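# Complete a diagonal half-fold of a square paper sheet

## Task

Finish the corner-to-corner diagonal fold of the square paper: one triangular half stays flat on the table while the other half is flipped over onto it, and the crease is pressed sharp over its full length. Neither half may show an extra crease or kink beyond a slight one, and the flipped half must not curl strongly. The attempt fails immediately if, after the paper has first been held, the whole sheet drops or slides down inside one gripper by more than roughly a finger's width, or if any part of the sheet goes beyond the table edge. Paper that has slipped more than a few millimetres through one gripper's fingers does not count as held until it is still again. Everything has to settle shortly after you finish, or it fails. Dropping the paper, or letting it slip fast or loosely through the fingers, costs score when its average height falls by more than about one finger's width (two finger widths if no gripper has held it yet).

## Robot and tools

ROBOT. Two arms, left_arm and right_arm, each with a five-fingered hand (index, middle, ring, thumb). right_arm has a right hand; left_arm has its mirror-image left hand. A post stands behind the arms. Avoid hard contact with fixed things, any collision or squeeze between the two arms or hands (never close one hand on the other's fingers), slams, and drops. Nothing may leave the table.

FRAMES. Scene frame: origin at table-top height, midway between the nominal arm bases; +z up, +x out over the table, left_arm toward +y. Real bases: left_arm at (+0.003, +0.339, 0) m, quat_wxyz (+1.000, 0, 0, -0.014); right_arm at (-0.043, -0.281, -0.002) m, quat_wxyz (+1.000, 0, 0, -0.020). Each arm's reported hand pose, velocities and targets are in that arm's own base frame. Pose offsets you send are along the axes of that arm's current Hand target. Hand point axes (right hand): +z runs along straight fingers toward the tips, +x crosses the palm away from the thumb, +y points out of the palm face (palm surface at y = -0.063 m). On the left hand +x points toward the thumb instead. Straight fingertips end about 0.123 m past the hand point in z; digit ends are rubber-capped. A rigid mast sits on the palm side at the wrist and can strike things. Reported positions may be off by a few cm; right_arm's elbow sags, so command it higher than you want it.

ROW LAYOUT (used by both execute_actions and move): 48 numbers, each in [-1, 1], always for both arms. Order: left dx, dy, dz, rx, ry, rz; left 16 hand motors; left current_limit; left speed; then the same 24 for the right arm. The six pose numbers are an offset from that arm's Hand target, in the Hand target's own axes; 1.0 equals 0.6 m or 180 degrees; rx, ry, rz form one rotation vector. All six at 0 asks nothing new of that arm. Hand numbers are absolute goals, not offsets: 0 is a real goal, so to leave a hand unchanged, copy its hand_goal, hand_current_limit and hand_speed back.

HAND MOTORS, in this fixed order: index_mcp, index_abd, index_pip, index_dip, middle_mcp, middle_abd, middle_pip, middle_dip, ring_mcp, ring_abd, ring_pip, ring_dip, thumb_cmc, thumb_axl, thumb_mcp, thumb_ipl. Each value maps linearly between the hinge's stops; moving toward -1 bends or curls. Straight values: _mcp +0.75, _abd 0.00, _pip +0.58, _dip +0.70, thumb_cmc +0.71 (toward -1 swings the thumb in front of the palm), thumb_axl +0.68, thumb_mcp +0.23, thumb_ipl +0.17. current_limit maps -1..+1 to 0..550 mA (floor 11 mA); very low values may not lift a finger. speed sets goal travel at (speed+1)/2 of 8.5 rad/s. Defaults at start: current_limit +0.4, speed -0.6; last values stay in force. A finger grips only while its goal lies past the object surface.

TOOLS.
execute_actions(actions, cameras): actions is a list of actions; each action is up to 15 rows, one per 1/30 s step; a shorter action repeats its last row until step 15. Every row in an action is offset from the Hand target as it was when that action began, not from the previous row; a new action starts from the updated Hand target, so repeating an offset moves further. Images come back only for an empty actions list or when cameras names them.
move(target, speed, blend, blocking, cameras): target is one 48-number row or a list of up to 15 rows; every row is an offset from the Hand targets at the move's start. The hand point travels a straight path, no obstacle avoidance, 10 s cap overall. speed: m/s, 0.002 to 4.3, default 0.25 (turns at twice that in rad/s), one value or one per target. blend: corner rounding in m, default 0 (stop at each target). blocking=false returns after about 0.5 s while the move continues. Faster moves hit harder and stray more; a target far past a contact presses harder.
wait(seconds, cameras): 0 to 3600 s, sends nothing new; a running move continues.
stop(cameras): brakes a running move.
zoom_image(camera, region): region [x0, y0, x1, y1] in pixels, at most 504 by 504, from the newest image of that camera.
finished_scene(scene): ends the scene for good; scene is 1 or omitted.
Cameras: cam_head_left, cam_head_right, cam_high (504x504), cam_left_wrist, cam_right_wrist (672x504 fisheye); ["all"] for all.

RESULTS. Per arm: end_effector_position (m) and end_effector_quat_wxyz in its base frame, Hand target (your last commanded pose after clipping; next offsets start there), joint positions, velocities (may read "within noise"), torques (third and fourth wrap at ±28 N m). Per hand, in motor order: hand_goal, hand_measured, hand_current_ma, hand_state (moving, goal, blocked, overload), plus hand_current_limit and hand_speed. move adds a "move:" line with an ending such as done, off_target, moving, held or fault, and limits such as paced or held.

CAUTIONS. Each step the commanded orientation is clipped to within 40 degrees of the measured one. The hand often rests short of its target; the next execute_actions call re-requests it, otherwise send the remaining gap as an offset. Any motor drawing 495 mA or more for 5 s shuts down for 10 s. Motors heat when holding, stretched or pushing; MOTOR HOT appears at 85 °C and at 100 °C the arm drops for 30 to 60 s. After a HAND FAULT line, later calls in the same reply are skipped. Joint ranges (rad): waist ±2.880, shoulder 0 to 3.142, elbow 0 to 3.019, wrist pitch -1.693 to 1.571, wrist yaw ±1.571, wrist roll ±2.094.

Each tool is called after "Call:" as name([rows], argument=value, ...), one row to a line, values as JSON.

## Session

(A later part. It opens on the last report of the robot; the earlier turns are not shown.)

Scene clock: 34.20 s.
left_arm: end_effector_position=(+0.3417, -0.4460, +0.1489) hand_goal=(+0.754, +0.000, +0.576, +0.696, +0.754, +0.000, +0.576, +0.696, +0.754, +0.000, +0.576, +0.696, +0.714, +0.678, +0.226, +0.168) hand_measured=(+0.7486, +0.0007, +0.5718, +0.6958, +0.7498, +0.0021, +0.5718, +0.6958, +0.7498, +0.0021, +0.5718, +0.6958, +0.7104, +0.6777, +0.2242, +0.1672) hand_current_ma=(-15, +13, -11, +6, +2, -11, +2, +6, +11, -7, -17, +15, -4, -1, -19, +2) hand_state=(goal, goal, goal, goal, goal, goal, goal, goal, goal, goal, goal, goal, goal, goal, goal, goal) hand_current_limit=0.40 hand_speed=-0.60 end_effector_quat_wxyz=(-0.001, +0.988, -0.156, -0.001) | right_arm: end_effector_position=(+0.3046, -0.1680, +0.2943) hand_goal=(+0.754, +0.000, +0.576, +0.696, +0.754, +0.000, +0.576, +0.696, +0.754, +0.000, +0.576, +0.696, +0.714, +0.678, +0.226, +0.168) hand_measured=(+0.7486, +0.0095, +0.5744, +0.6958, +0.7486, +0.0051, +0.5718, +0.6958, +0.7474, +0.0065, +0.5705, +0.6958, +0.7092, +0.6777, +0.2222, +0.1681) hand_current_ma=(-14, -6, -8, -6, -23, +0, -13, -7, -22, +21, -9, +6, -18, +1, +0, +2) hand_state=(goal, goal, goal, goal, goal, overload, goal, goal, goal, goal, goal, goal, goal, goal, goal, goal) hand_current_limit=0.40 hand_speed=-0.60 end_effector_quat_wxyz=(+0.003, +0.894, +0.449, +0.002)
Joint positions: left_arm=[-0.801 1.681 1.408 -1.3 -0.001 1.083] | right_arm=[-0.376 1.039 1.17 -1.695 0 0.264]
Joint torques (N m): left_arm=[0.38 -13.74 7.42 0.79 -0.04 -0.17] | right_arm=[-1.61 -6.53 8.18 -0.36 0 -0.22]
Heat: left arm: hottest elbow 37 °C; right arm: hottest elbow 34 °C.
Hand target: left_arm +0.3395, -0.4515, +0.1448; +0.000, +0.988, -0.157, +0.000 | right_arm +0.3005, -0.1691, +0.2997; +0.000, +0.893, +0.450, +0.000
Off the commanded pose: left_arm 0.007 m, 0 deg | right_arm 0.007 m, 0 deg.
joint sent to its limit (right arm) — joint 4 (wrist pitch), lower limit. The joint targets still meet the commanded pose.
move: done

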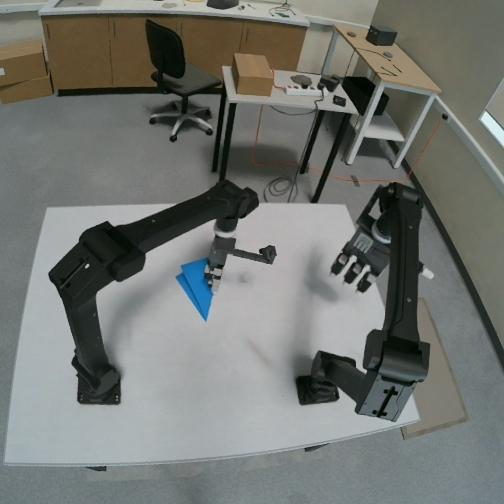

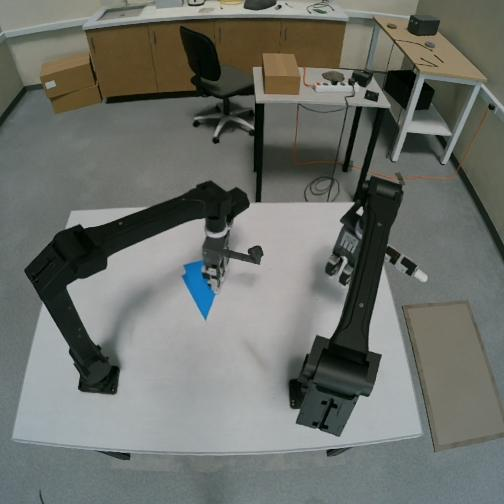

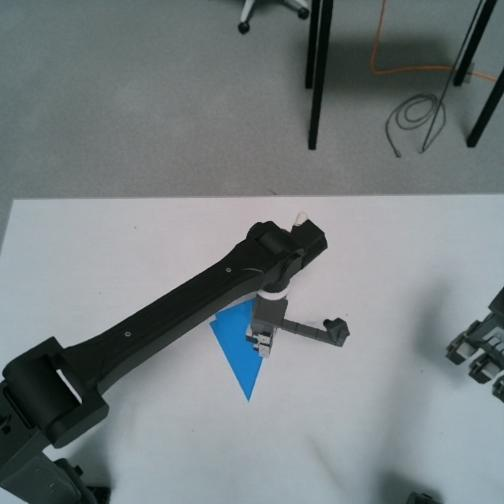

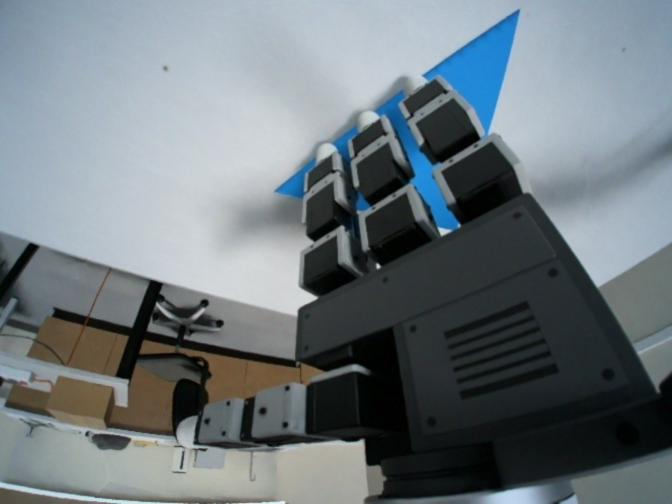

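Call:
move([
  [0,0,0,0,0,0,0.78,0,0.576,0.696,0.78,0,0.576,0.696,0.78,0,0.576,0.696,0.714,0.678,0.226,0.168,0.4,-0.6,0,0,0,0,0,0,0.754,0,0.576,0.696,0.754,0,0.576,0.696,0.754,0,0.576,0.696,0.714,0.678,0.226,0.168,0.4,-0.6],
  [0,0,0.017,0,0,0,0.78,0,0.576,0.696,0.78,0,0.576,0.696,0.78,0,0.576,0.696,0.714,0.678,0.226,0.168,0.4,-0.6,0,0,0,0,0,0,0.754,0,0.576,0.696,0.754,0,0.576,0.696,0.754,0,0.576,0.696,0.714,0.678,0.226,0.168,0.4,-0.6],
], speed=0.05, cameras=["cam_head_left","cam_head_right","cam_high","cam_left_wrist"])

Call:
zoom_image(camera="cam_left_wrist", region=[220, 0, 540, 240])

Call:
zoom_image(camera="cam_head_right", region=[160, 230, 260, 330])

Scene clock: 35.73 s.
left_arm: end_effector_position=(+0.3420, -0.4463, +0.1404) hand_goal=(+0.780, +0.000, +0.576, +0.696, +0.780, +0.000, +0.576, +0.696, +0.780, +0.000, +0.576, +0.696, +0.714, +0.678, +0.226, +0.168) hand_measured=(+0.7740, +0.0007, +0.5718, +0.6958, +0.7740, +0.0021, +0.5718, +0.6958, +0.7740, +0.0007, +0.5718, +0.6958, +0.7104, +0.6777, +0.2242, +0.1672) hand_current_ma=(-26, +5, -8, +11, +3, -8, -6, +3, -3, +2, -13, +14, -3, -7, -14, -4) hand_state=(goal, goal, goal, goal, goal, goal, goal, goal, goal, goal, goal, goal, goal, goal, goal, goal) hand_current_limit=0.40 hand_speed=-0.60 end_effector_quat_wxyz=(+0.000, +0.988, -0.156, +0.001) | right_arm: end_effector_position=(+0.3046, -0.1680, +0.2943) hand_goal=(+0.754, +0.000, +0.576, +0.696, +0.754, +0.000, +0.576, +0.696, +0.754, +0.000, +0.576, +0.696, +0.714, +0.678, +0.226, +0.168) hand_measured=(+0.7498, +0.0095, +0.5744, +0.6958, +0.7486, +0.0051, +0.5718, +0.6958, +0.7486, +0.0051, +0.5705, +0.6958, +0.7092, +0.6777, +0.2232, +0.1672) hand_current_ma=(-7, +7, -4, +2, +4, -2, -14, -10, -16, +22, -20, +1, -15, -4, +0, +4) hand_state=(goal, goal, goal, goal, goal, overload, goal, goal, goal, goal, goal, goal, goal, goal, goal, goal) hand_current_limit=0.40 hand_speed=-0.60 end_effector_quat_wxyz=(+0.003, +0.894, +0.449, +0.002)
Joint positions: left_arm=[-0.801 1.686 1.391 -1.274 -0.001 1.083] | right_arm=[-0.376 1.039 1.17 -1.695 0 0.264]
Joint torques (N m): left_arm=[0.5 -13.39 7.31 0.79 -0.03 -0.17] | right_arm=[-1.61 -6.53 8.2 -0.36 0 -0.22]
Heat: left arm: hottest elbow 37 °C; right arm: hottest elbow 34 °C.
Hand target: left_arm +0.3396, -0.4516, +0.1348; +0.000, +0.988, -0.157, +0.001 | right_arm +0.3005, -0.1691, +0.2997; +0.000, +0.893, +0.450, +0.000
Off the commanded pose: left_arm 0.008 m, 0 deg | right_arm 0.007 m, 0 deg.
joint sent to its limit (right arm) — joint 4 (wrist pitch), lower limit. The joint targets still meet the commanded pose.
move: done

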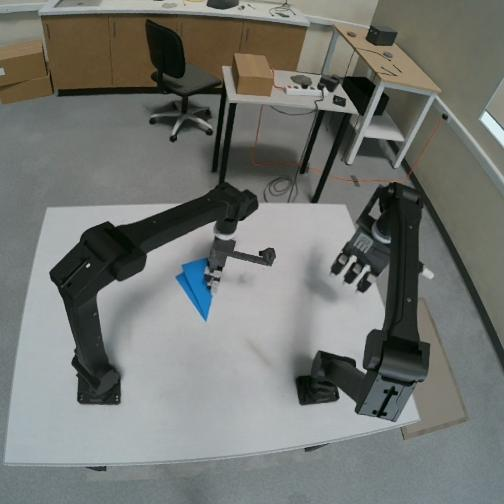

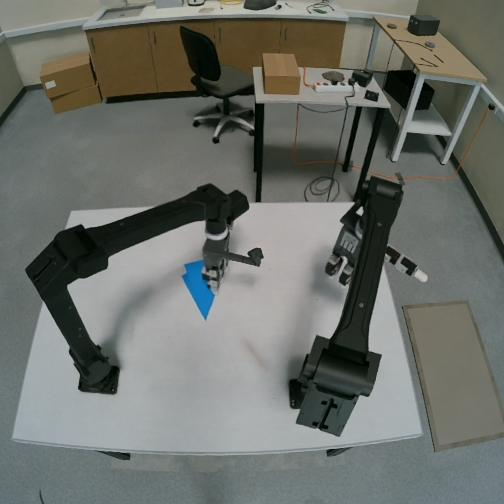

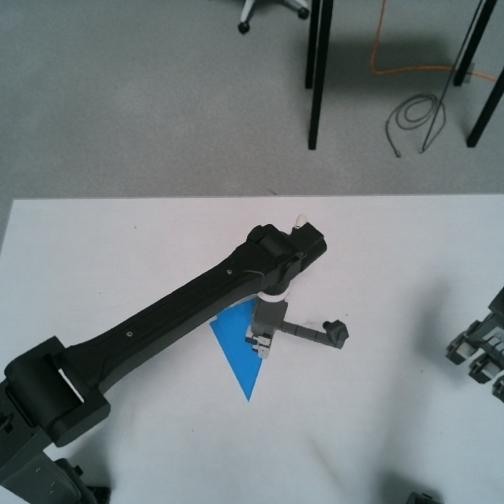

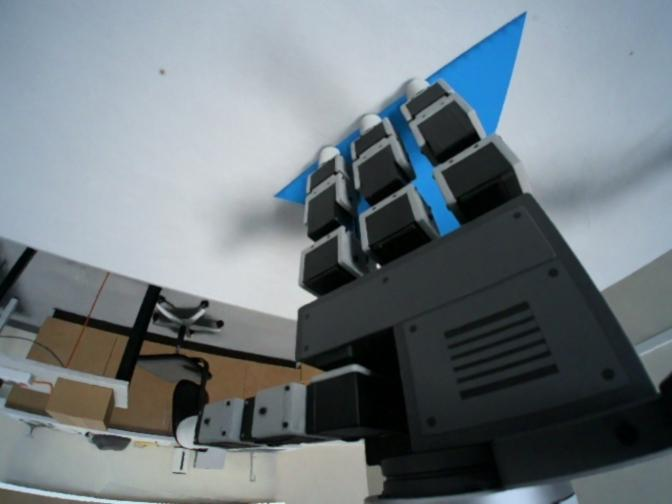

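Scaled by 1.575 from the camera's image (finer frame: 960x720).

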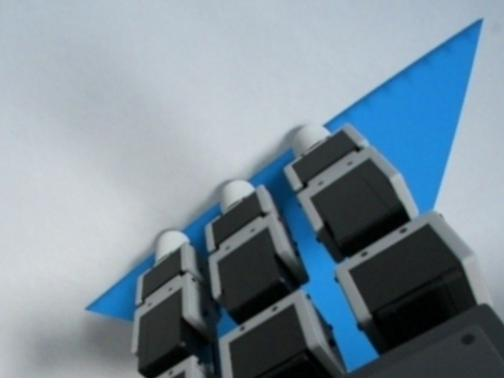

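Scaled by 5.040 from the camera's image (finer frame: 720x720).

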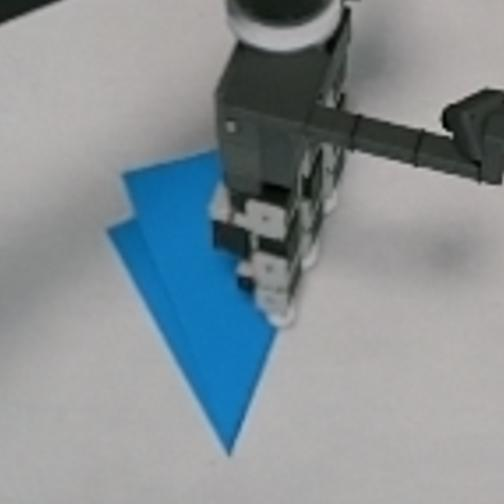

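Call:
move([
  [0,0,0,0,0,0,0.795,0,0.576,0.696,0.795,0,0.576,0.696,0.795,0,0.576,0.696,0.714,0.678,0.226,0.168,0.4,-0.6,0,0,0,0,0,0,0.754,0,0.576,0.696,0.754,0,0.576,0.696,0.754,0,0.576,0.696,0.714,0.678,0.226,0.168,0.4,-0.6],
  [0,0,0.022,0,0,0,0.795,0,0.576,0.696,0.795,0,0.576,0.696,0.795,0,0.576,0.696,0.714,0.678,0.226,0.168,0.4,-0.6,0,0,0,0,0,0,0.754,0,0.576,0.696,0.754,0,0.576,0.696,0.754,0,0.576,0.696,0.714,0.678,0.226,0.168,0.4,-0.6],
], speed=0.05, cameras=["cam_head_left","cam_head_right","cam_high","cam_left_wrist"])

Call:
zoom_image(camera="cam_left_wrist", region=[220, 0, 540, 240])

Call:
zoom_image(camera="cam_head_right", region=[160, 230, 260, 330])

Scene clock: 37.10 s.
left_arm: end_effector_position=(+0.3432, -0.4488, +0.1366) hand_goal=(+0.796, +0.000, +0.576, +0.696, +0.796, +0.000, +0.576, +0.696, +0.796, +0.000, +0.576, +0.696, +0.714, +0.678, +0.226, +0.168) hand_measured=(+0.8005, -0.0096, +0.5808, +0.6971, +0.7933, -0.0052, +0.5821, +0.6958, +0.7909, -0.0052, +0.5808, +0.6958, +0.7104, +0.6767, +0.2232, +0.1672) hand_current_ma=(-10, +8, -11, +9, +2, -15, +4, +10, +1, -7, -8, +5, -1, -3, -7, -7) hand_state=(goal, goal, goal, goal, goal, goal, goal, goal, goal, goal, goal, goal, goal, goal, goal, goal) hand_current_limit=0.40 hand_speed=-0.60 end_effector_quat_wxyz=(+0.005, +0.988, -0.157, +0.007) | right_arm: end_effector_position=(+0.3046, -0.1680, +0.2943) hand_goal=(+0.754, +0.000, +0.576, +0.696, +0.754, +0.000, +0.576, +0.696, +0.754, +0.000, +0.576, +0.696, +0.714, +0.678, +0.226, +0.168) hand_measured=(+0.7486, +0.0095, +0.5731, +0.6971, +0.7486, +0.0036, +0.5731, +0.6958, +0.7474, +0.0065, +0.5705, +0.6971, +0.7079, +0.6777, +0.2232, +0.1672) hand_current_ma=(-13, +20, -4, -11, -9, -12, +3, +6, -34, +3, -16, +7, -1, -10, -14, -6) hand_state=(goal, goal, goal, goal, goal, overload, goal, goal, goal, goal, goal, goal, goal, goal, goal, goal) hand_current_limit=0.40 hand_speed=-0.60 end_effector_quat_wxyz=(+0.003, +0.894, +0.449, +0.002)
Joint positions: left_arm=[-0.803 1.687 1.379 -1.245 0 1.083] | right_arm=[-0.376 1.039 1.17 -1.695 0 0.264]
Joint torques (N m): left_arm=[0.26 -12.4 6.46 0.96 -0.05 -0.18] | right_arm=[-1.73 -6.53 8.2 -0.36 -0.01 -0.21]
Heat: left arm: hottest elbow 37 °C; right arm: hottest elbow 34 °C.
Hand target: left_arm +0.3396, -0.4517, +0.1217; +0.000, +0.988, -0.157, +0.000 | right_arm +0.3005, -0.1691, +0.2997; +0.000, +0.893, +0.450, +0.000
Off the commanded pose: left_arm 0.016 m, 1 deg | right_arm 0.007 m, 0 deg.
joint sent to its limit (right arm) — joint 4 (wrist pitch), lower limit. The joint targets still meet the commanded pose.
move: off_target (left_arm)

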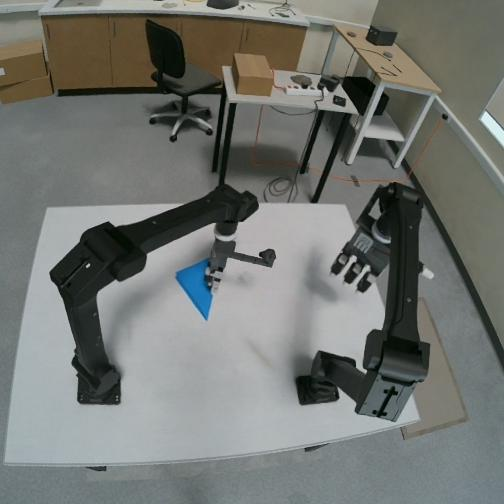

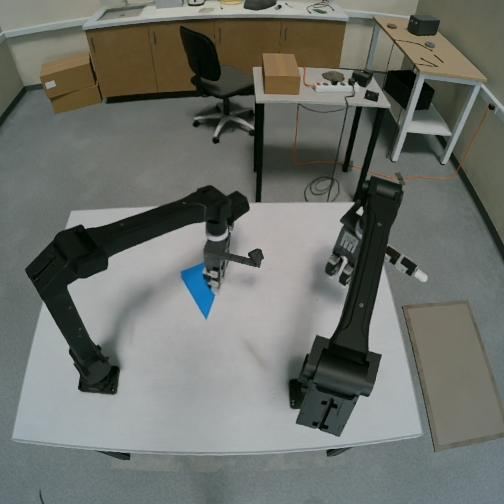

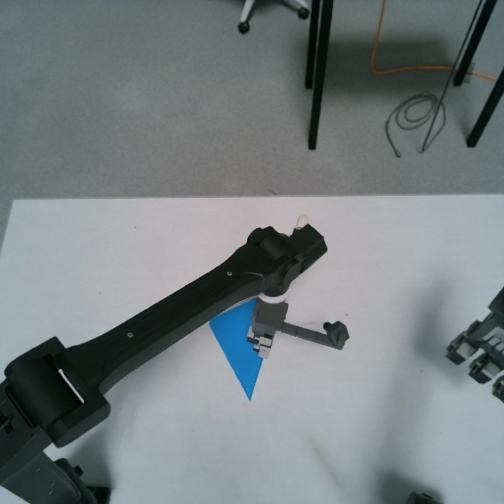

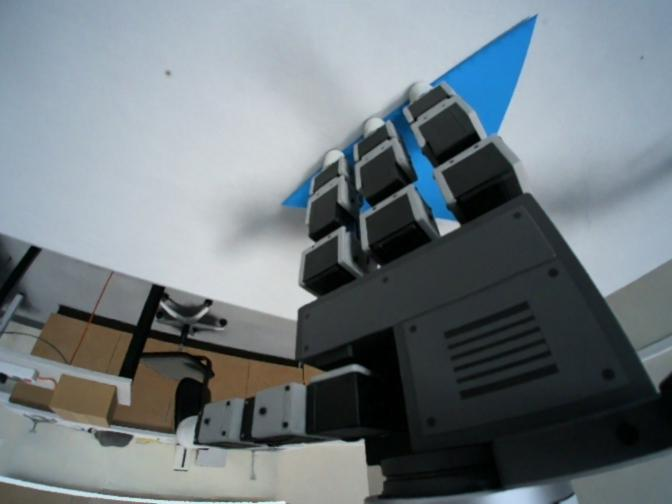

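Scaled by 1.575 from the camera's image (finer frame: 960x720).

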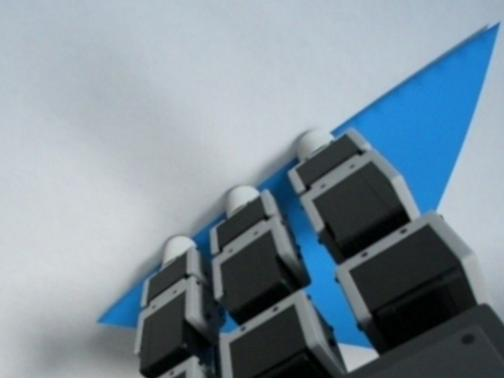

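Scaled by 5.040 from the camera's image (finer frame: 720x720).

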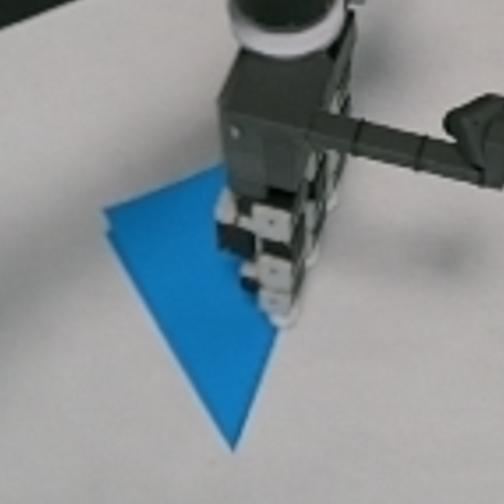

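Call:
move([
  [0,0,-0.08,0,0,0,0.796,0,0.576,0.696,0.796,0,0.576,0.696,0.796,0,0.576,0.696,0.714,0.678,0.226,0.168,0.4,-0.6,0,0,0,0,0,0,0.754,0,0.576,0.696,0.754,0,0.576,0.696,0.754,0,0.576,0.696,0.714,0.678,0.226,0.168,0.4,-0.6],
  [0.06,-0.042,-0.08,0,0,0,0.796,0,0.576,0.696,0.796,0,0.576,0.696,0.796,0,0.576,0.696,0.714,0.678,0.226,0.168,0.4,-0.6,0,0,0,0,0,0,0.754,0,0.576,0.696,0.754,0,0.576,0.696,0.754,0,0.576,0.696,0.714,0.678,0.226,0.168,0.4,-0.6],
  [0.06,0,-0.08,0,0,0,0.796,0,0.576,0.696,0.796,0,0.576,0.696,0.796,0,0.576,0.696,0.714,0.678,0.226,0.168,0.4,-0.6,0,0,0,0,0,0,0.754,0,0.576,0.696,0.754,0,0.576,0.696,0.754,0,0.576,0.696,0.714,0.678,0.226,0.168,0.4,-0.6],
  [0.06,0,-0.035,0,0,0,0.796,0,0.576,0.696,0.796,0,0.576,0.696,0.796,0,0.576,0.696,0.714,0.678,0.226,0.168,0.4,-0.6,0,0,0,0,0,0,0.754,0,0.576,0.696,0.754,0,0.576,0.696,0.754,0,0.576,0.696,0.714,0.678,0.226,0.168,0.4,-0.6],
], speed=0.1, cameras=["cam_head_left","cam_head_right","cam_high","cam_left_wrist"])

Call:
zoom_image(camera="cam_left_wrist", region=[240, 0, 560, 240])

Call:
zoom_image(camera="cam_head_right", region=[160, 230, 260, 330])

Call:
zoom_image(camera="cam_head_left", region=[160, 230, 260, 330])

Scene clock: 41.20 s.
left_arm: end_effector_position=(+0.3719, -0.4601, +0.1478) hand_goal=(+0.796, +0.000, +0.576, +0.696, +0.796, +0.000, +0.576, +0.696, +0.796, +0.000, +0.576, +0.696, +0.714, +0.678, +0.226, +0.168) hand_measured=(+0.7896, +0.0051, +0.5718, +0.6932, +0.7921, +0.0021, +0.5718, +0.6920, +0.7909, +0.0036, +0.5718, +0.6920, +0.7104, +0.6767, +0.2232, +0.1681) hand_current_ma=(-14, +11, -11, +8, +10, -13, +6, +3, +0, -12, -16, +5, -2, +3, -10, +4) hand_state=(goal, goal, goal, goal, goal, goal, goal, goal, goal, goal, goal, goal, goal, goal, goal, goal) hand_current_limit=0.40 hand_speed=-0.60 end_effector_quat_wxyz=(+0.000, +0.987, -0.162, +0.000) | right_arm: end_effector_position=(+0.3046, -0.1680, +0.2943) hand_goal=(+0.754, +0.000, +0.576, +0.696, +0.754, +0.000, +0.576, +0.696, +0.754, +0.000, +0.576, +0.696, +0.714, +0.678, +0.226, +0.168) hand_measured=(+0.7498, +0.0095, +0.5731, +0.6945, +0.7486, +0.0036, +0.5718, +0.6958, +0.7474, +0.0051, +0.5693, +0.6958, +0.7092, +0.6767, +0.2232, +0.1681) hand_current_ma=(-8, +1, -22, -11, -4, -1, +6, -15, -23, +22, -8, +16, +7, +29, -7, +11) hand_state=(goal, goal, goal, goal, goal, overload, goal, goal, goal, goal, goal, goal, goal, goal, goal, goal) hand_current_limit=0.40 hand_speed=-0.60 end_effector_quat_wxyz=(+0.003, +0.894, +0.449, +0.002)
Joint positions: left_arm=[-0.777 1.761 1.512 -1.322 0 1.12] | right_arm=[-0.376 1.039 1.17 -1.695 0 0.264]
Joint torques (N m): left_arm=[0.73 -14.39 7.46 0.83 -0.07 -0.21] | right_arm=[-1.67 -6.53 8.2 -0.38 0 -0.22]
Heat: left arm: hottest elbow 37 °C; right arm: hottest elbow 35 °C.
Hand target: left_arm +0.3738, -0.4627, +0.1425; +0.000, +0.988, -0.157, +0.000 | right_arm +0.3005, -0.1691, +0.2997; +0.000, +0.893, +0.450, +0.000
Off the commanded pose: left_arm 0.006 m, 1 deg | right_arm 0.007 m, 0 deg.
joint sent to its limit (right arm) — joint 4 (wrist pitch), lower limit. The joint targets still meet the commanded pose.
move: done

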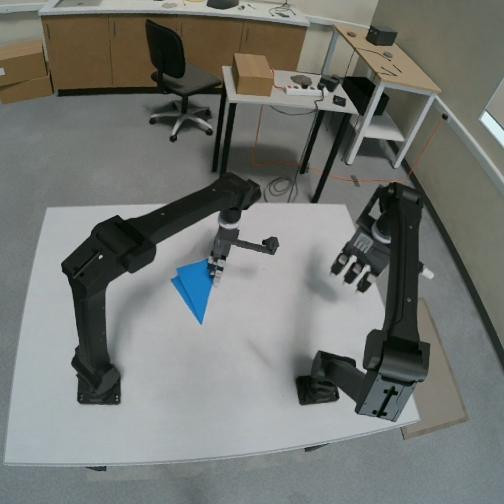

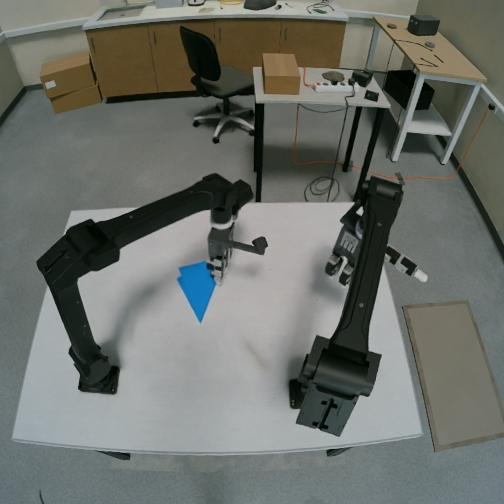

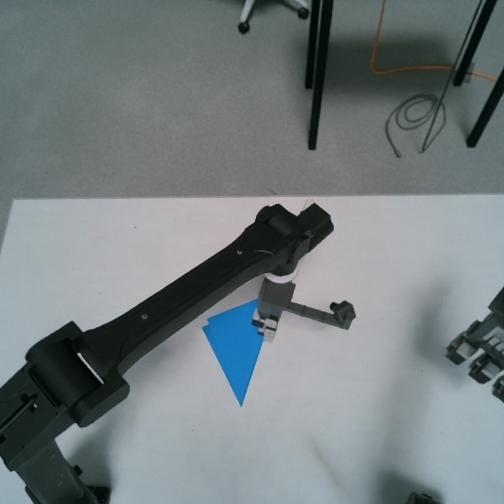

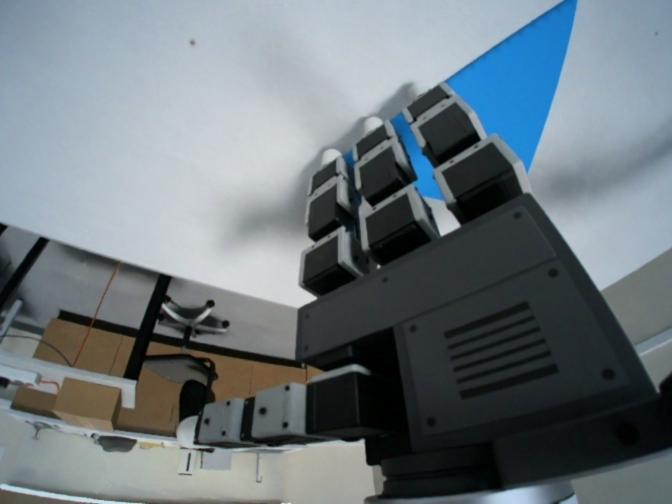

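Scaled by 1.575 from the camera's image (finer frame: 960x720).

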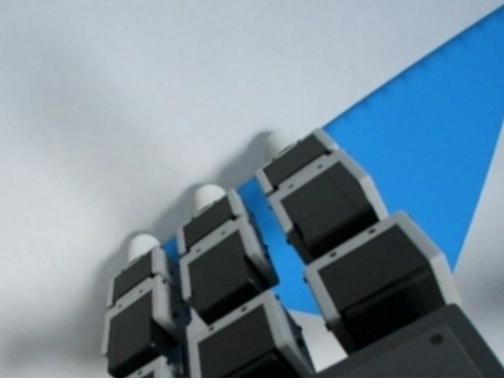

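Scaled by 5.040 from the camera's image (finer frame: 720x720).

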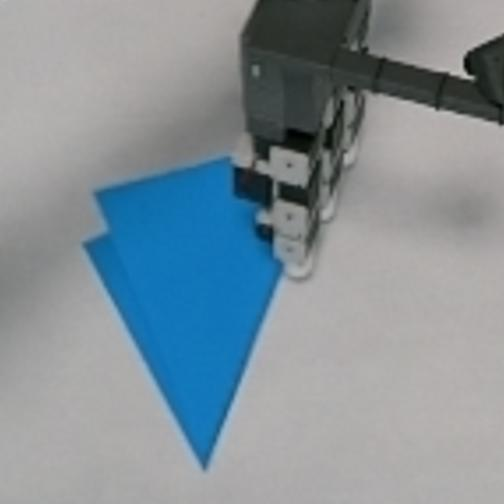

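Scaled by 5.040 from the camera's image (finer frame: 720x720).

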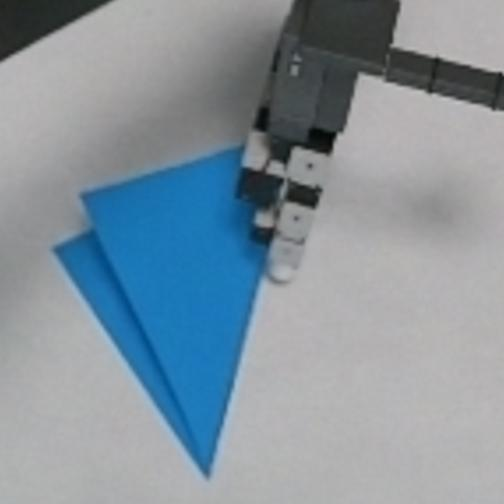

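Call:
move(target=[-0.04,0,-0.08,0,0,0,0.756,0,0.576,0.696,0.756,0,0.576,0.696,0.756,0,0.576,0.696,0.714,0.678,0.226,0.168,0.4,-0.6,0,0,0,0,0,0,0.754,0,0.576,0.696,0.754,0,0.576,0.696,0.754,0,0.576,0.696,0.714,0.678,0.226,0.168,0.4,-0.6], speed=0.1, cameras=["cam_head_left","cam_head_right","cam_high","cam_left_wrist"])

Call:
zoom_image(camera="cam_left_wrist", region=[220, 0, 620, 300])

Call:
zoom_image(camera="cam_head_right", region=[160, 230, 260, 330])

Call:
zoom_image(camera="cam_high", region=[180, 250, 320, 420])

Scene clock: 44.07 s.
left_arm: end_effector_position=(+0.3516, -0.4497, +0.1827) hand_goal=(+0.756, +0.000, +0.576, +0.696, +0.756, +0.000, +0.576, +0.696, +0.756, +0.000, +0.576, +0.696, +0.714, +0.678, +0.226, +0.168) hand_measured=(+0.7535, +0.0051, +0.5718, +0.6932, +0.7535, +0.0021, +0.5731, +0.6920, +0.7523, +0.0021, +0.5718, +0.6920, +0.7104, +0.6777, +0.2232, +0.1672) hand_current_ma=(-17, +9, -3, +0, +5, -19, +6, +3, +13, -8, -23, +12, +7, -7, -9, -2) hand_state=(goal, goal, goal, goal, goal, goal, goal, goal, goal, goal, goal, goal, goal, goal, goal, goal) hand_current_limit=0.40 hand_speed=-0.60 end_effector_quat_wxyz=(-0.002, +0.987, -0.159, -0.003) | right_arm: end_effector_position=(+0.3046, -0.1680, +0.2943) hand_goal=(+0.754, +0.000, +0.576, +0.696, +0.754, +0.000, +0.576, +0.696, +0.754, +0.000, +0.576, +0.696, +0.714, +0.678, +0.226, +0.168) hand_measured=(+0.7486, +0.0109, +0.5718, +0.6958, +0.7498, +0.0036, +0.5718, +0.6958, +0.7474, +0.0065, +0.5705, +0.6958, +0.7092, +0.6777, +0.2232, +0.1672) hand_current_ma=(-4, -1, +2, -1, -10, -4, +8, -2, -17, +8, -27, +15, -1, -9, -9, -10) hand_state=(goal, goal, goal, goal, goal, overload, goal, goal, goal, goal, goal, goal, goal, goal, goal, goal) hand_current_limit=0.40 hand_speed=-0.60 end_effector_quat_wxyz=(+0.003, +0.894, +0.449, +0.002)
Joint positions: left_arm=[-0.791 1.69 1.512 -1.401 0 1.099] | right_arm=[-0.376 1.039 1.17 -1.695 0 0.264]
Joint torques (N m): left_arm=[0.5 -14.39 9.03 -0.12 -0.03 -0.24] | right_arm=[-1.55 -6.53 8.21 -0.36 0 -0.21]
Heat: left arm: hottest elbow 37 °C; right arm: hottest elbow 35 °C.
Hand target: left_arm +0.3509, -0.4552, +0.1905; +0.000, +0.988, -0.157, +0.000 | right_arm +0.3005, -0.1691, +0.2997; +0.000, +0.893, +0.450, +0.000
Off the commanded pose: left_arm 0.010 m, 1 deg | right_arm 0.007 m, 0 deg.
joint sent to its limit (right arm) — joint 4 (wrist pitch), lower limit. The joint targets still meet the commanded pose.
move: done

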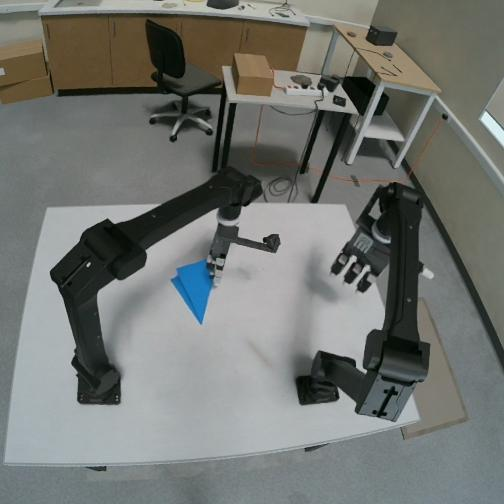

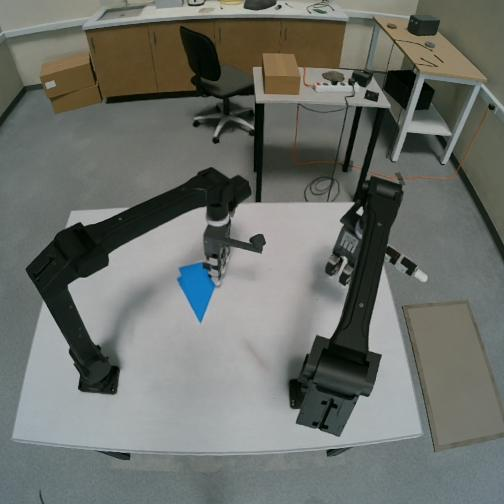

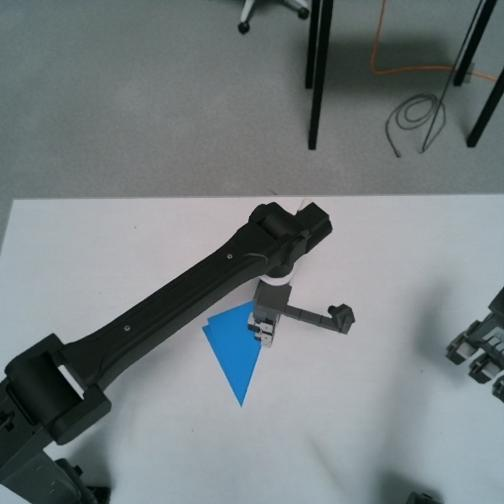

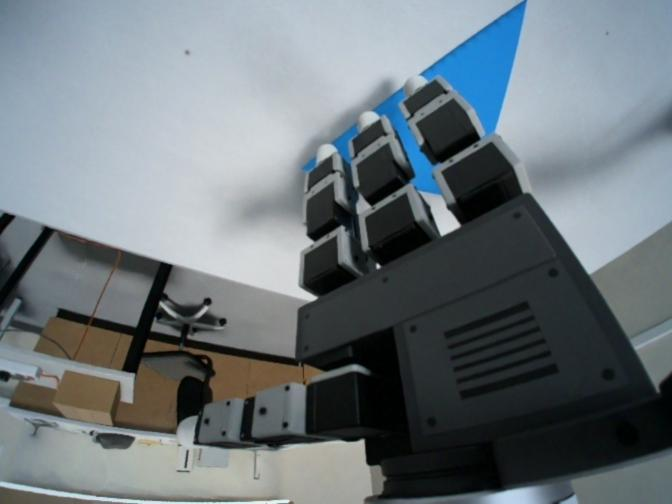

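Scaled by 1.260 from the camera's image (finer frame: 960x720).

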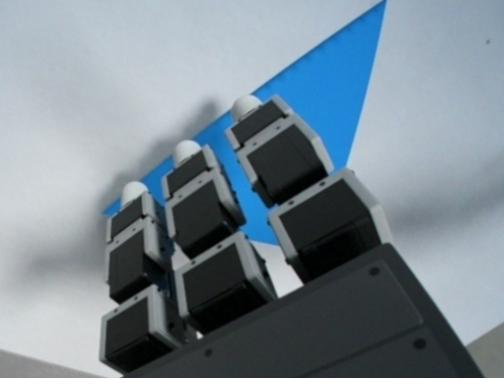

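Scaled by 5.040 from the camera's image (finer frame: 720x720).

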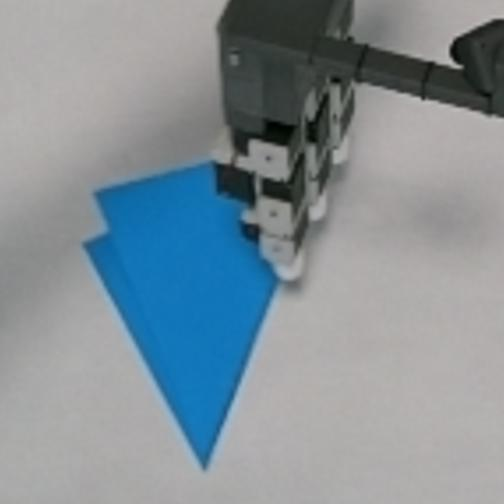

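Scaled by 2.965 from the camera's image (finer frame: 720x720).

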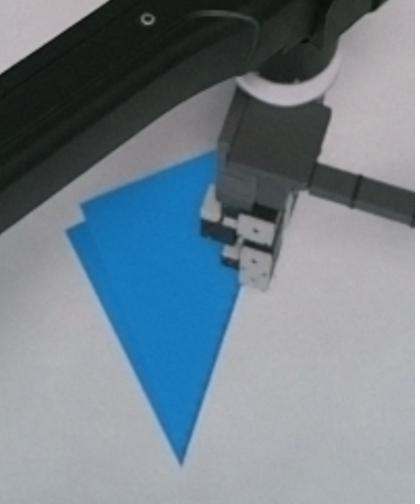

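Call:
move([
  [0.0033,-0.043,0,0,0,0,0.756,0,0.576,0.696,0.756,0,0.576,0.696,0.756,0,0.576,0.696,0.714,0.678,0.226,0.168,0.4,-0.6,0,0,0,0,0,0,0.754,0,0.576,0.696,0.754,0,0.576,0.696,0.754,0,0.576,0.696,0.714,0.678,0.226,0.168,0.4,-0.6],
  [0.0033,-0.043,0.067,0,0,0,0.756,0,0.576,0.696,0.756,0,0.576,0.696,0.756,0,0.576,0.696,0.714,0.678,0.226,0.168,0.4,-0.6,0,0,0,0,0,0,0.754,0,0.576,0.696,0.754,0,0.576,0.696,0.754,0,0.576,0.696,0.714,0.678,0.226,0.168,0.4,-0.6],
], speed=0.1, cameras=["cam_head_left","cam_head_right","cam_left_wrist"])

Call:
zoom_image(camera="cam_left_wrist", region=[240, 20, 500, 215])

Call:
zoom_image(camera="cam_head_right", region=[160, 230, 260, 330])

Scene clock: 46.37 s.
left_arm: end_effector_position=(+0.3586, -0.4307, +0.1549) hand_goal=(+0.756, +0.000, +0.576, +0.696, +0.756, +0.000, +0.576, +0.696, +0.756, +0.000, +0.576, +0.696, +0.714, +0.678, +0.226, +0.168) hand_measured=(+0.7535, +0.0051, +0.5718, +0.6932, +0.7535, +0.0021, +0.5718, +0.6920, +0.7523, +0.0021, +0.5718, +0.6920, +0.7104, +0.6777, +0.2232, +0.1681) hand_current_ma=(-14, +18, -4, +8, +6, -4, +1, +9, +2, -16, -7, +15, +13, -7, -3, -9) hand_state=(goal, goal, goal, goal, goal, goal, goal, goal, goal, goal, goal, goal, goal, goal, goal, goal) hand_current_limit=0.40 hand_speed=-0.60 end_effector_quat_wxyz=(-0.001, +0.988, -0.153, +0.000) | right_arm: end_effector_position=(+0.3046, -0.1680, +0.2943) hand_goal=(+0.754, +0.000, +0.576, +0.696, +0.754, +0.000, +0.576, +0.696, +0.754, +0.000, +0.576, +0.696, +0.714, +0.678, +0.226, +0.168) hand_measured=(+0.7498, +0.0095, +0.5731, +0.6958, +0.7486, +0.0036, +0.5718, +0.6945, +0.7474, +0.0051, +0.5705, +0.6958, +0.7079, +0.6767, +0.2232, +0.1681) hand_current_ma=(-26, +15, -16, -16, -22, +21, +7, +6, -5, +29, -15, +2, -9, -12, -6, +3) hand_state=(goal, goal, goal, goal, goal, overload, goal, goal, goal, goal, goal, goal, goal, goal, goal, goal) hand_current_limit=0.40 hand_speed=-0.60 end_effector_quat_wxyz=(+0.003, +0.894, +0.449, +0.002)
Joint positions: left_arm=[-0.757 1.678 1.42 -1.314 -0.001 1.12] | right_arm=[-0.376 1.039 1.17 -1.695 0 0.264]
Joint torques (N m): left_arm=[1.08 -13.39 7.42 0.73 -0.02 0.06] | right_arm=[-1.61 -6.53 8.21 -0.39 0 -0.22]
Heat: left arm: hottest elbow 37 °C; right arm: hottest elbow 35 °C.
Hand target: left_arm +0.3607, -0.4313, +0.1504; +0.000, +0.988, -0.157, +0.000 | right_arm +0.3005, -0.1691, +0.2997; +0.000, +0.893, +0.450, +0.000
Off the commanded pose: left_arm 0.005 m, 1 deg | right_arm 0.007 m, 0 deg.
joint sent to its limit (right arm) — joint 4 (wrist pitch), lower limit. The joint targets still meet the commanded pose.
move: done

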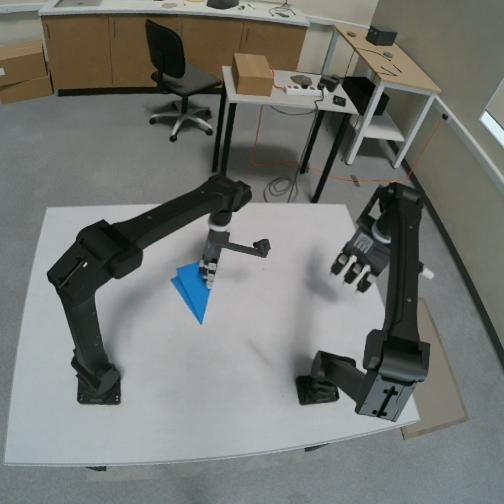

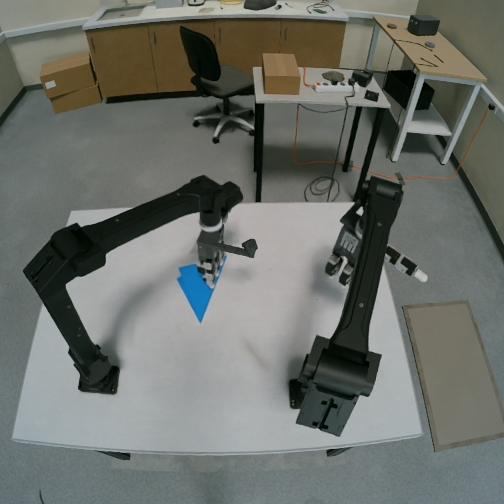

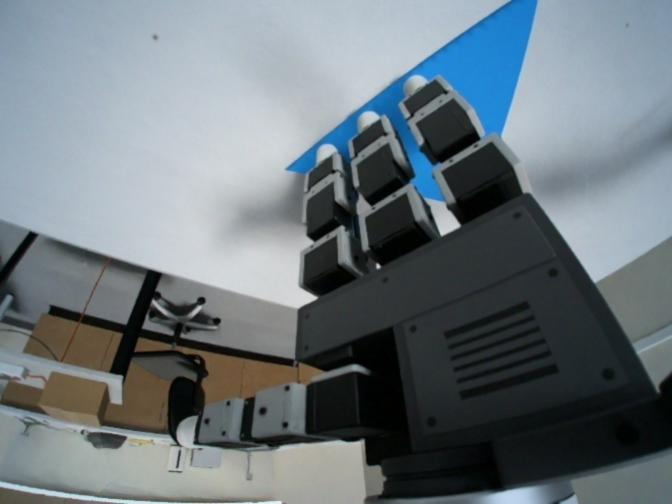

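Scaled by 1.938 from the camera's image (finer frame: 960x720).

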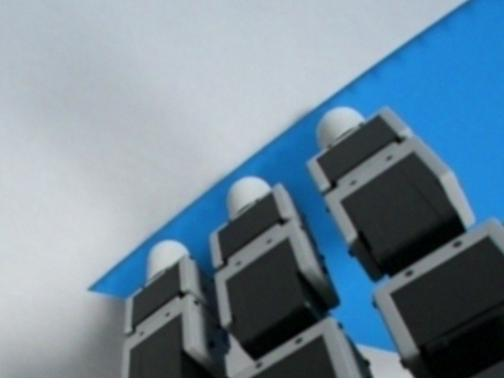

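Scaled by 5.040 from the camera's image (finer frame: 720x720).

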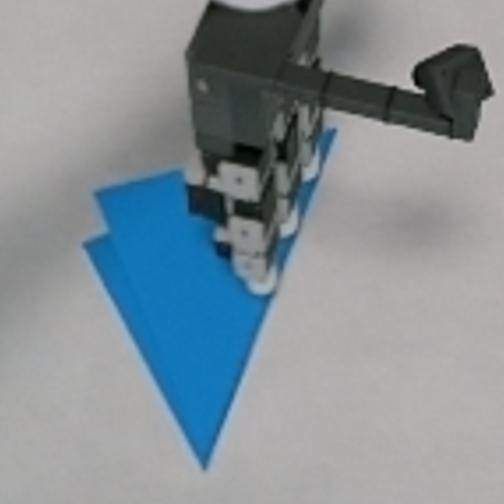

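Call:
move([
  [0,0,0,0,0,0,0.744,0,0.576,0.696,0.744,0,0.576,0.696,0.744,0,0.576,0.696,0.714,0.678,0.226,0.168,0.8,-0.6,0,0,0,0,0,0,0.754,0,0.576,0.696,0.754,0,0.576,0.696,0.754,0,0.576,0.696,0.714,0.678,0.226,0.168,0.4,-0.6],
  [0,0,0.075,0,0,0,0.744,0,0.576,0.696,0.744,0,0.576,0.696,0.744,0,0.576,0.696,0.714,0.678,0.226,0.168,0.8,-0.6,0,0,0,0,0,0,0.754,0,0.576,0.696,0.754,0,0.576,0.696,0.754,0,0.576,0.696,0.714,0.678,0.226,0.168,0.4,-0.6],
], speed=0.07, cameras=["cam_head_left","cam_head_right","cam_left_wrist"])

Call:
zoom_image(camera="cam_left_wrist", region=[240, 20, 500, 215])

Call:
zoom_image(camera="cam_head_right", region=[160, 230, 260, 330])

Scene clock: 48.20 s.
left_arm: end_effector_position=(+0.3611, -0.4343, +0.1367) hand_goal=(+0.744, +0.000, +0.576, +0.696, +0.744, +0.000, +0.576, +0.696, +0.744, +0.000, +0.576, +0.696, +0.714, +0.678, +0.226, +0.168) hand_measured=(+0.7366, -0.0066, +0.5782, +0.6996, +0.7486, -0.0096, +0.5821, +0.7009, +0.7511, -0.0198, +0.5821, +0.6983, +0.7117, +0.6777, +0.2222, +0.1681) hand_current_ma=(-26, +5, +6, +12, +14, -24, +4, +17, +27, -28, -7, +11, +2, +1, -14, +3) hand_state=(goal, goal, goal, goal, goal, goal, goal, goal, goal, goal, goal, goal, goal, goal, goal, goal) hand_current_limit=0.80 hand_speed=-0.60 end_effector_quat_wxyz=(+0.011, +0.988, -0.154, +0.013) | right_arm: end_effector_position=(+0.3046, -0.1680, +0.2943) hand_goal=(+0.754, +0.000, +0.576, +0.696, +0.754, +0.000, +0.576, +0.696, +0.754, +0.000, +0.576, +0.696, +0.714, +0.678, +0.226, +0.168) hand_measured=(+0.7498, +0.0080, +0.5731, +0.6971, +0.7486, +0.0051, +0.5705, +0.6958, +0.7474, +0.0065, +0.5705, +0.6958, +0.7079, +0.6777, +0.2232, +0.1672) hand_current_ma=(-18, +6, -6, -2, -2, -6, -2, -6, -17, -2, -6, +10, -1, +9, -21, +6) hand_state=(goal, goal, goal, goal, goal, overload, goal, goal, goal, goal, goal, goal, goal, goal, goal, goal) hand_current_limit=0.40 hand_speed=-0.60 end_effector_quat_wxyz=(+0.003, +0.894, +0.449, +0.002)
Joint positions: left_arm=[-0.757 1.682 1.37 -1.224 0.004 1.123] | right_arm=[-0.376 1.039 1.17 -1.695 0 0.264]
Joint torques (N m): left_arm=[0.97 -11.11 5.33 1.61 -0.17 0.04] | right_arm=[-1.67 -6.53 8.2 -0.35 0 -0.22]
Heat: left arm: hottest elbow 37 °C; right arm: hottest elbow 35 °C.
Hand target: left_arm +0.3608, -0.4313, +0.1053; +0.000, +0.988, -0.157, +0.000 | right_arm +0.3005, -0.1691, +0.2997; +0.000, +0.893, +0.450, +0.000
Off the commanded pose: left_arm 0.031 m, 2 deg | right_arm 0.007 m, 0 deg.
joint sent to its limit (right arm) — joint 4 (wrist pitch), lower limit. The joint targets still meet the commanded pose.
move: off_target (left_arm)

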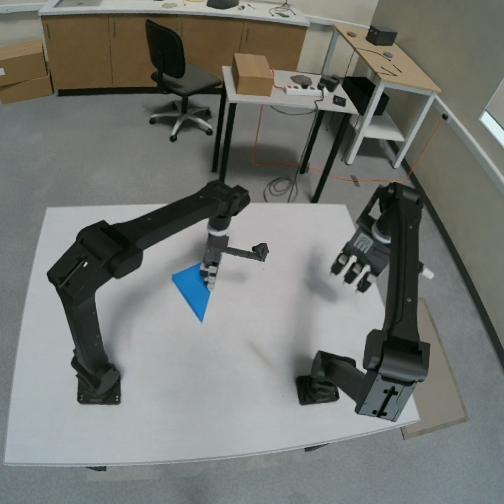

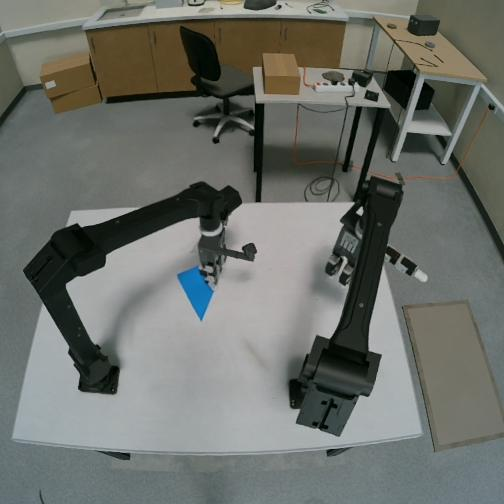

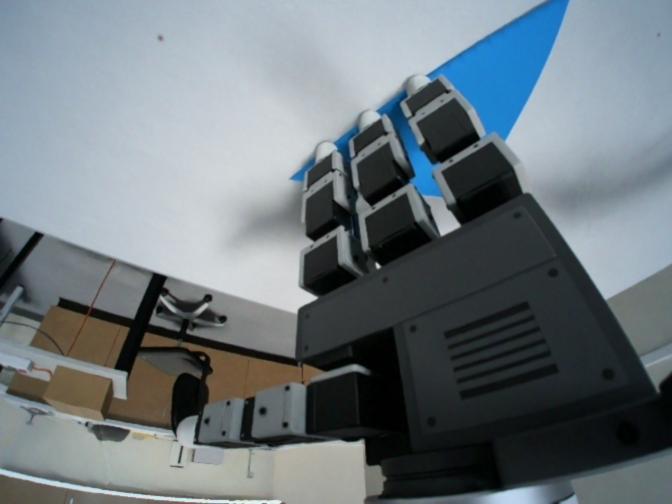

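Scaled by 1.938 from the camera's image (finer frame: 960x720).

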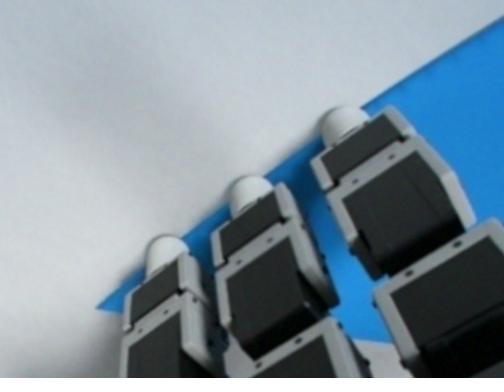

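Scaled by 5.040 from the camera's image (finer frame: 720x720).

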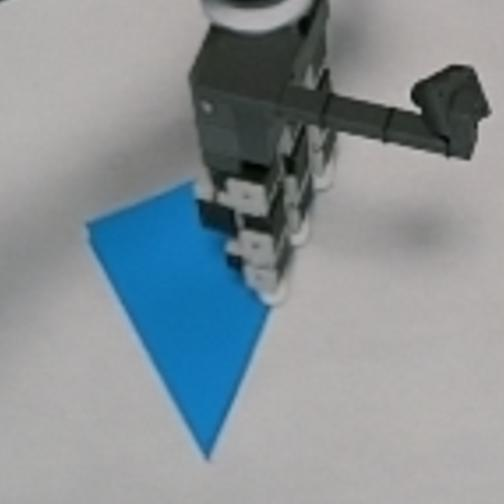

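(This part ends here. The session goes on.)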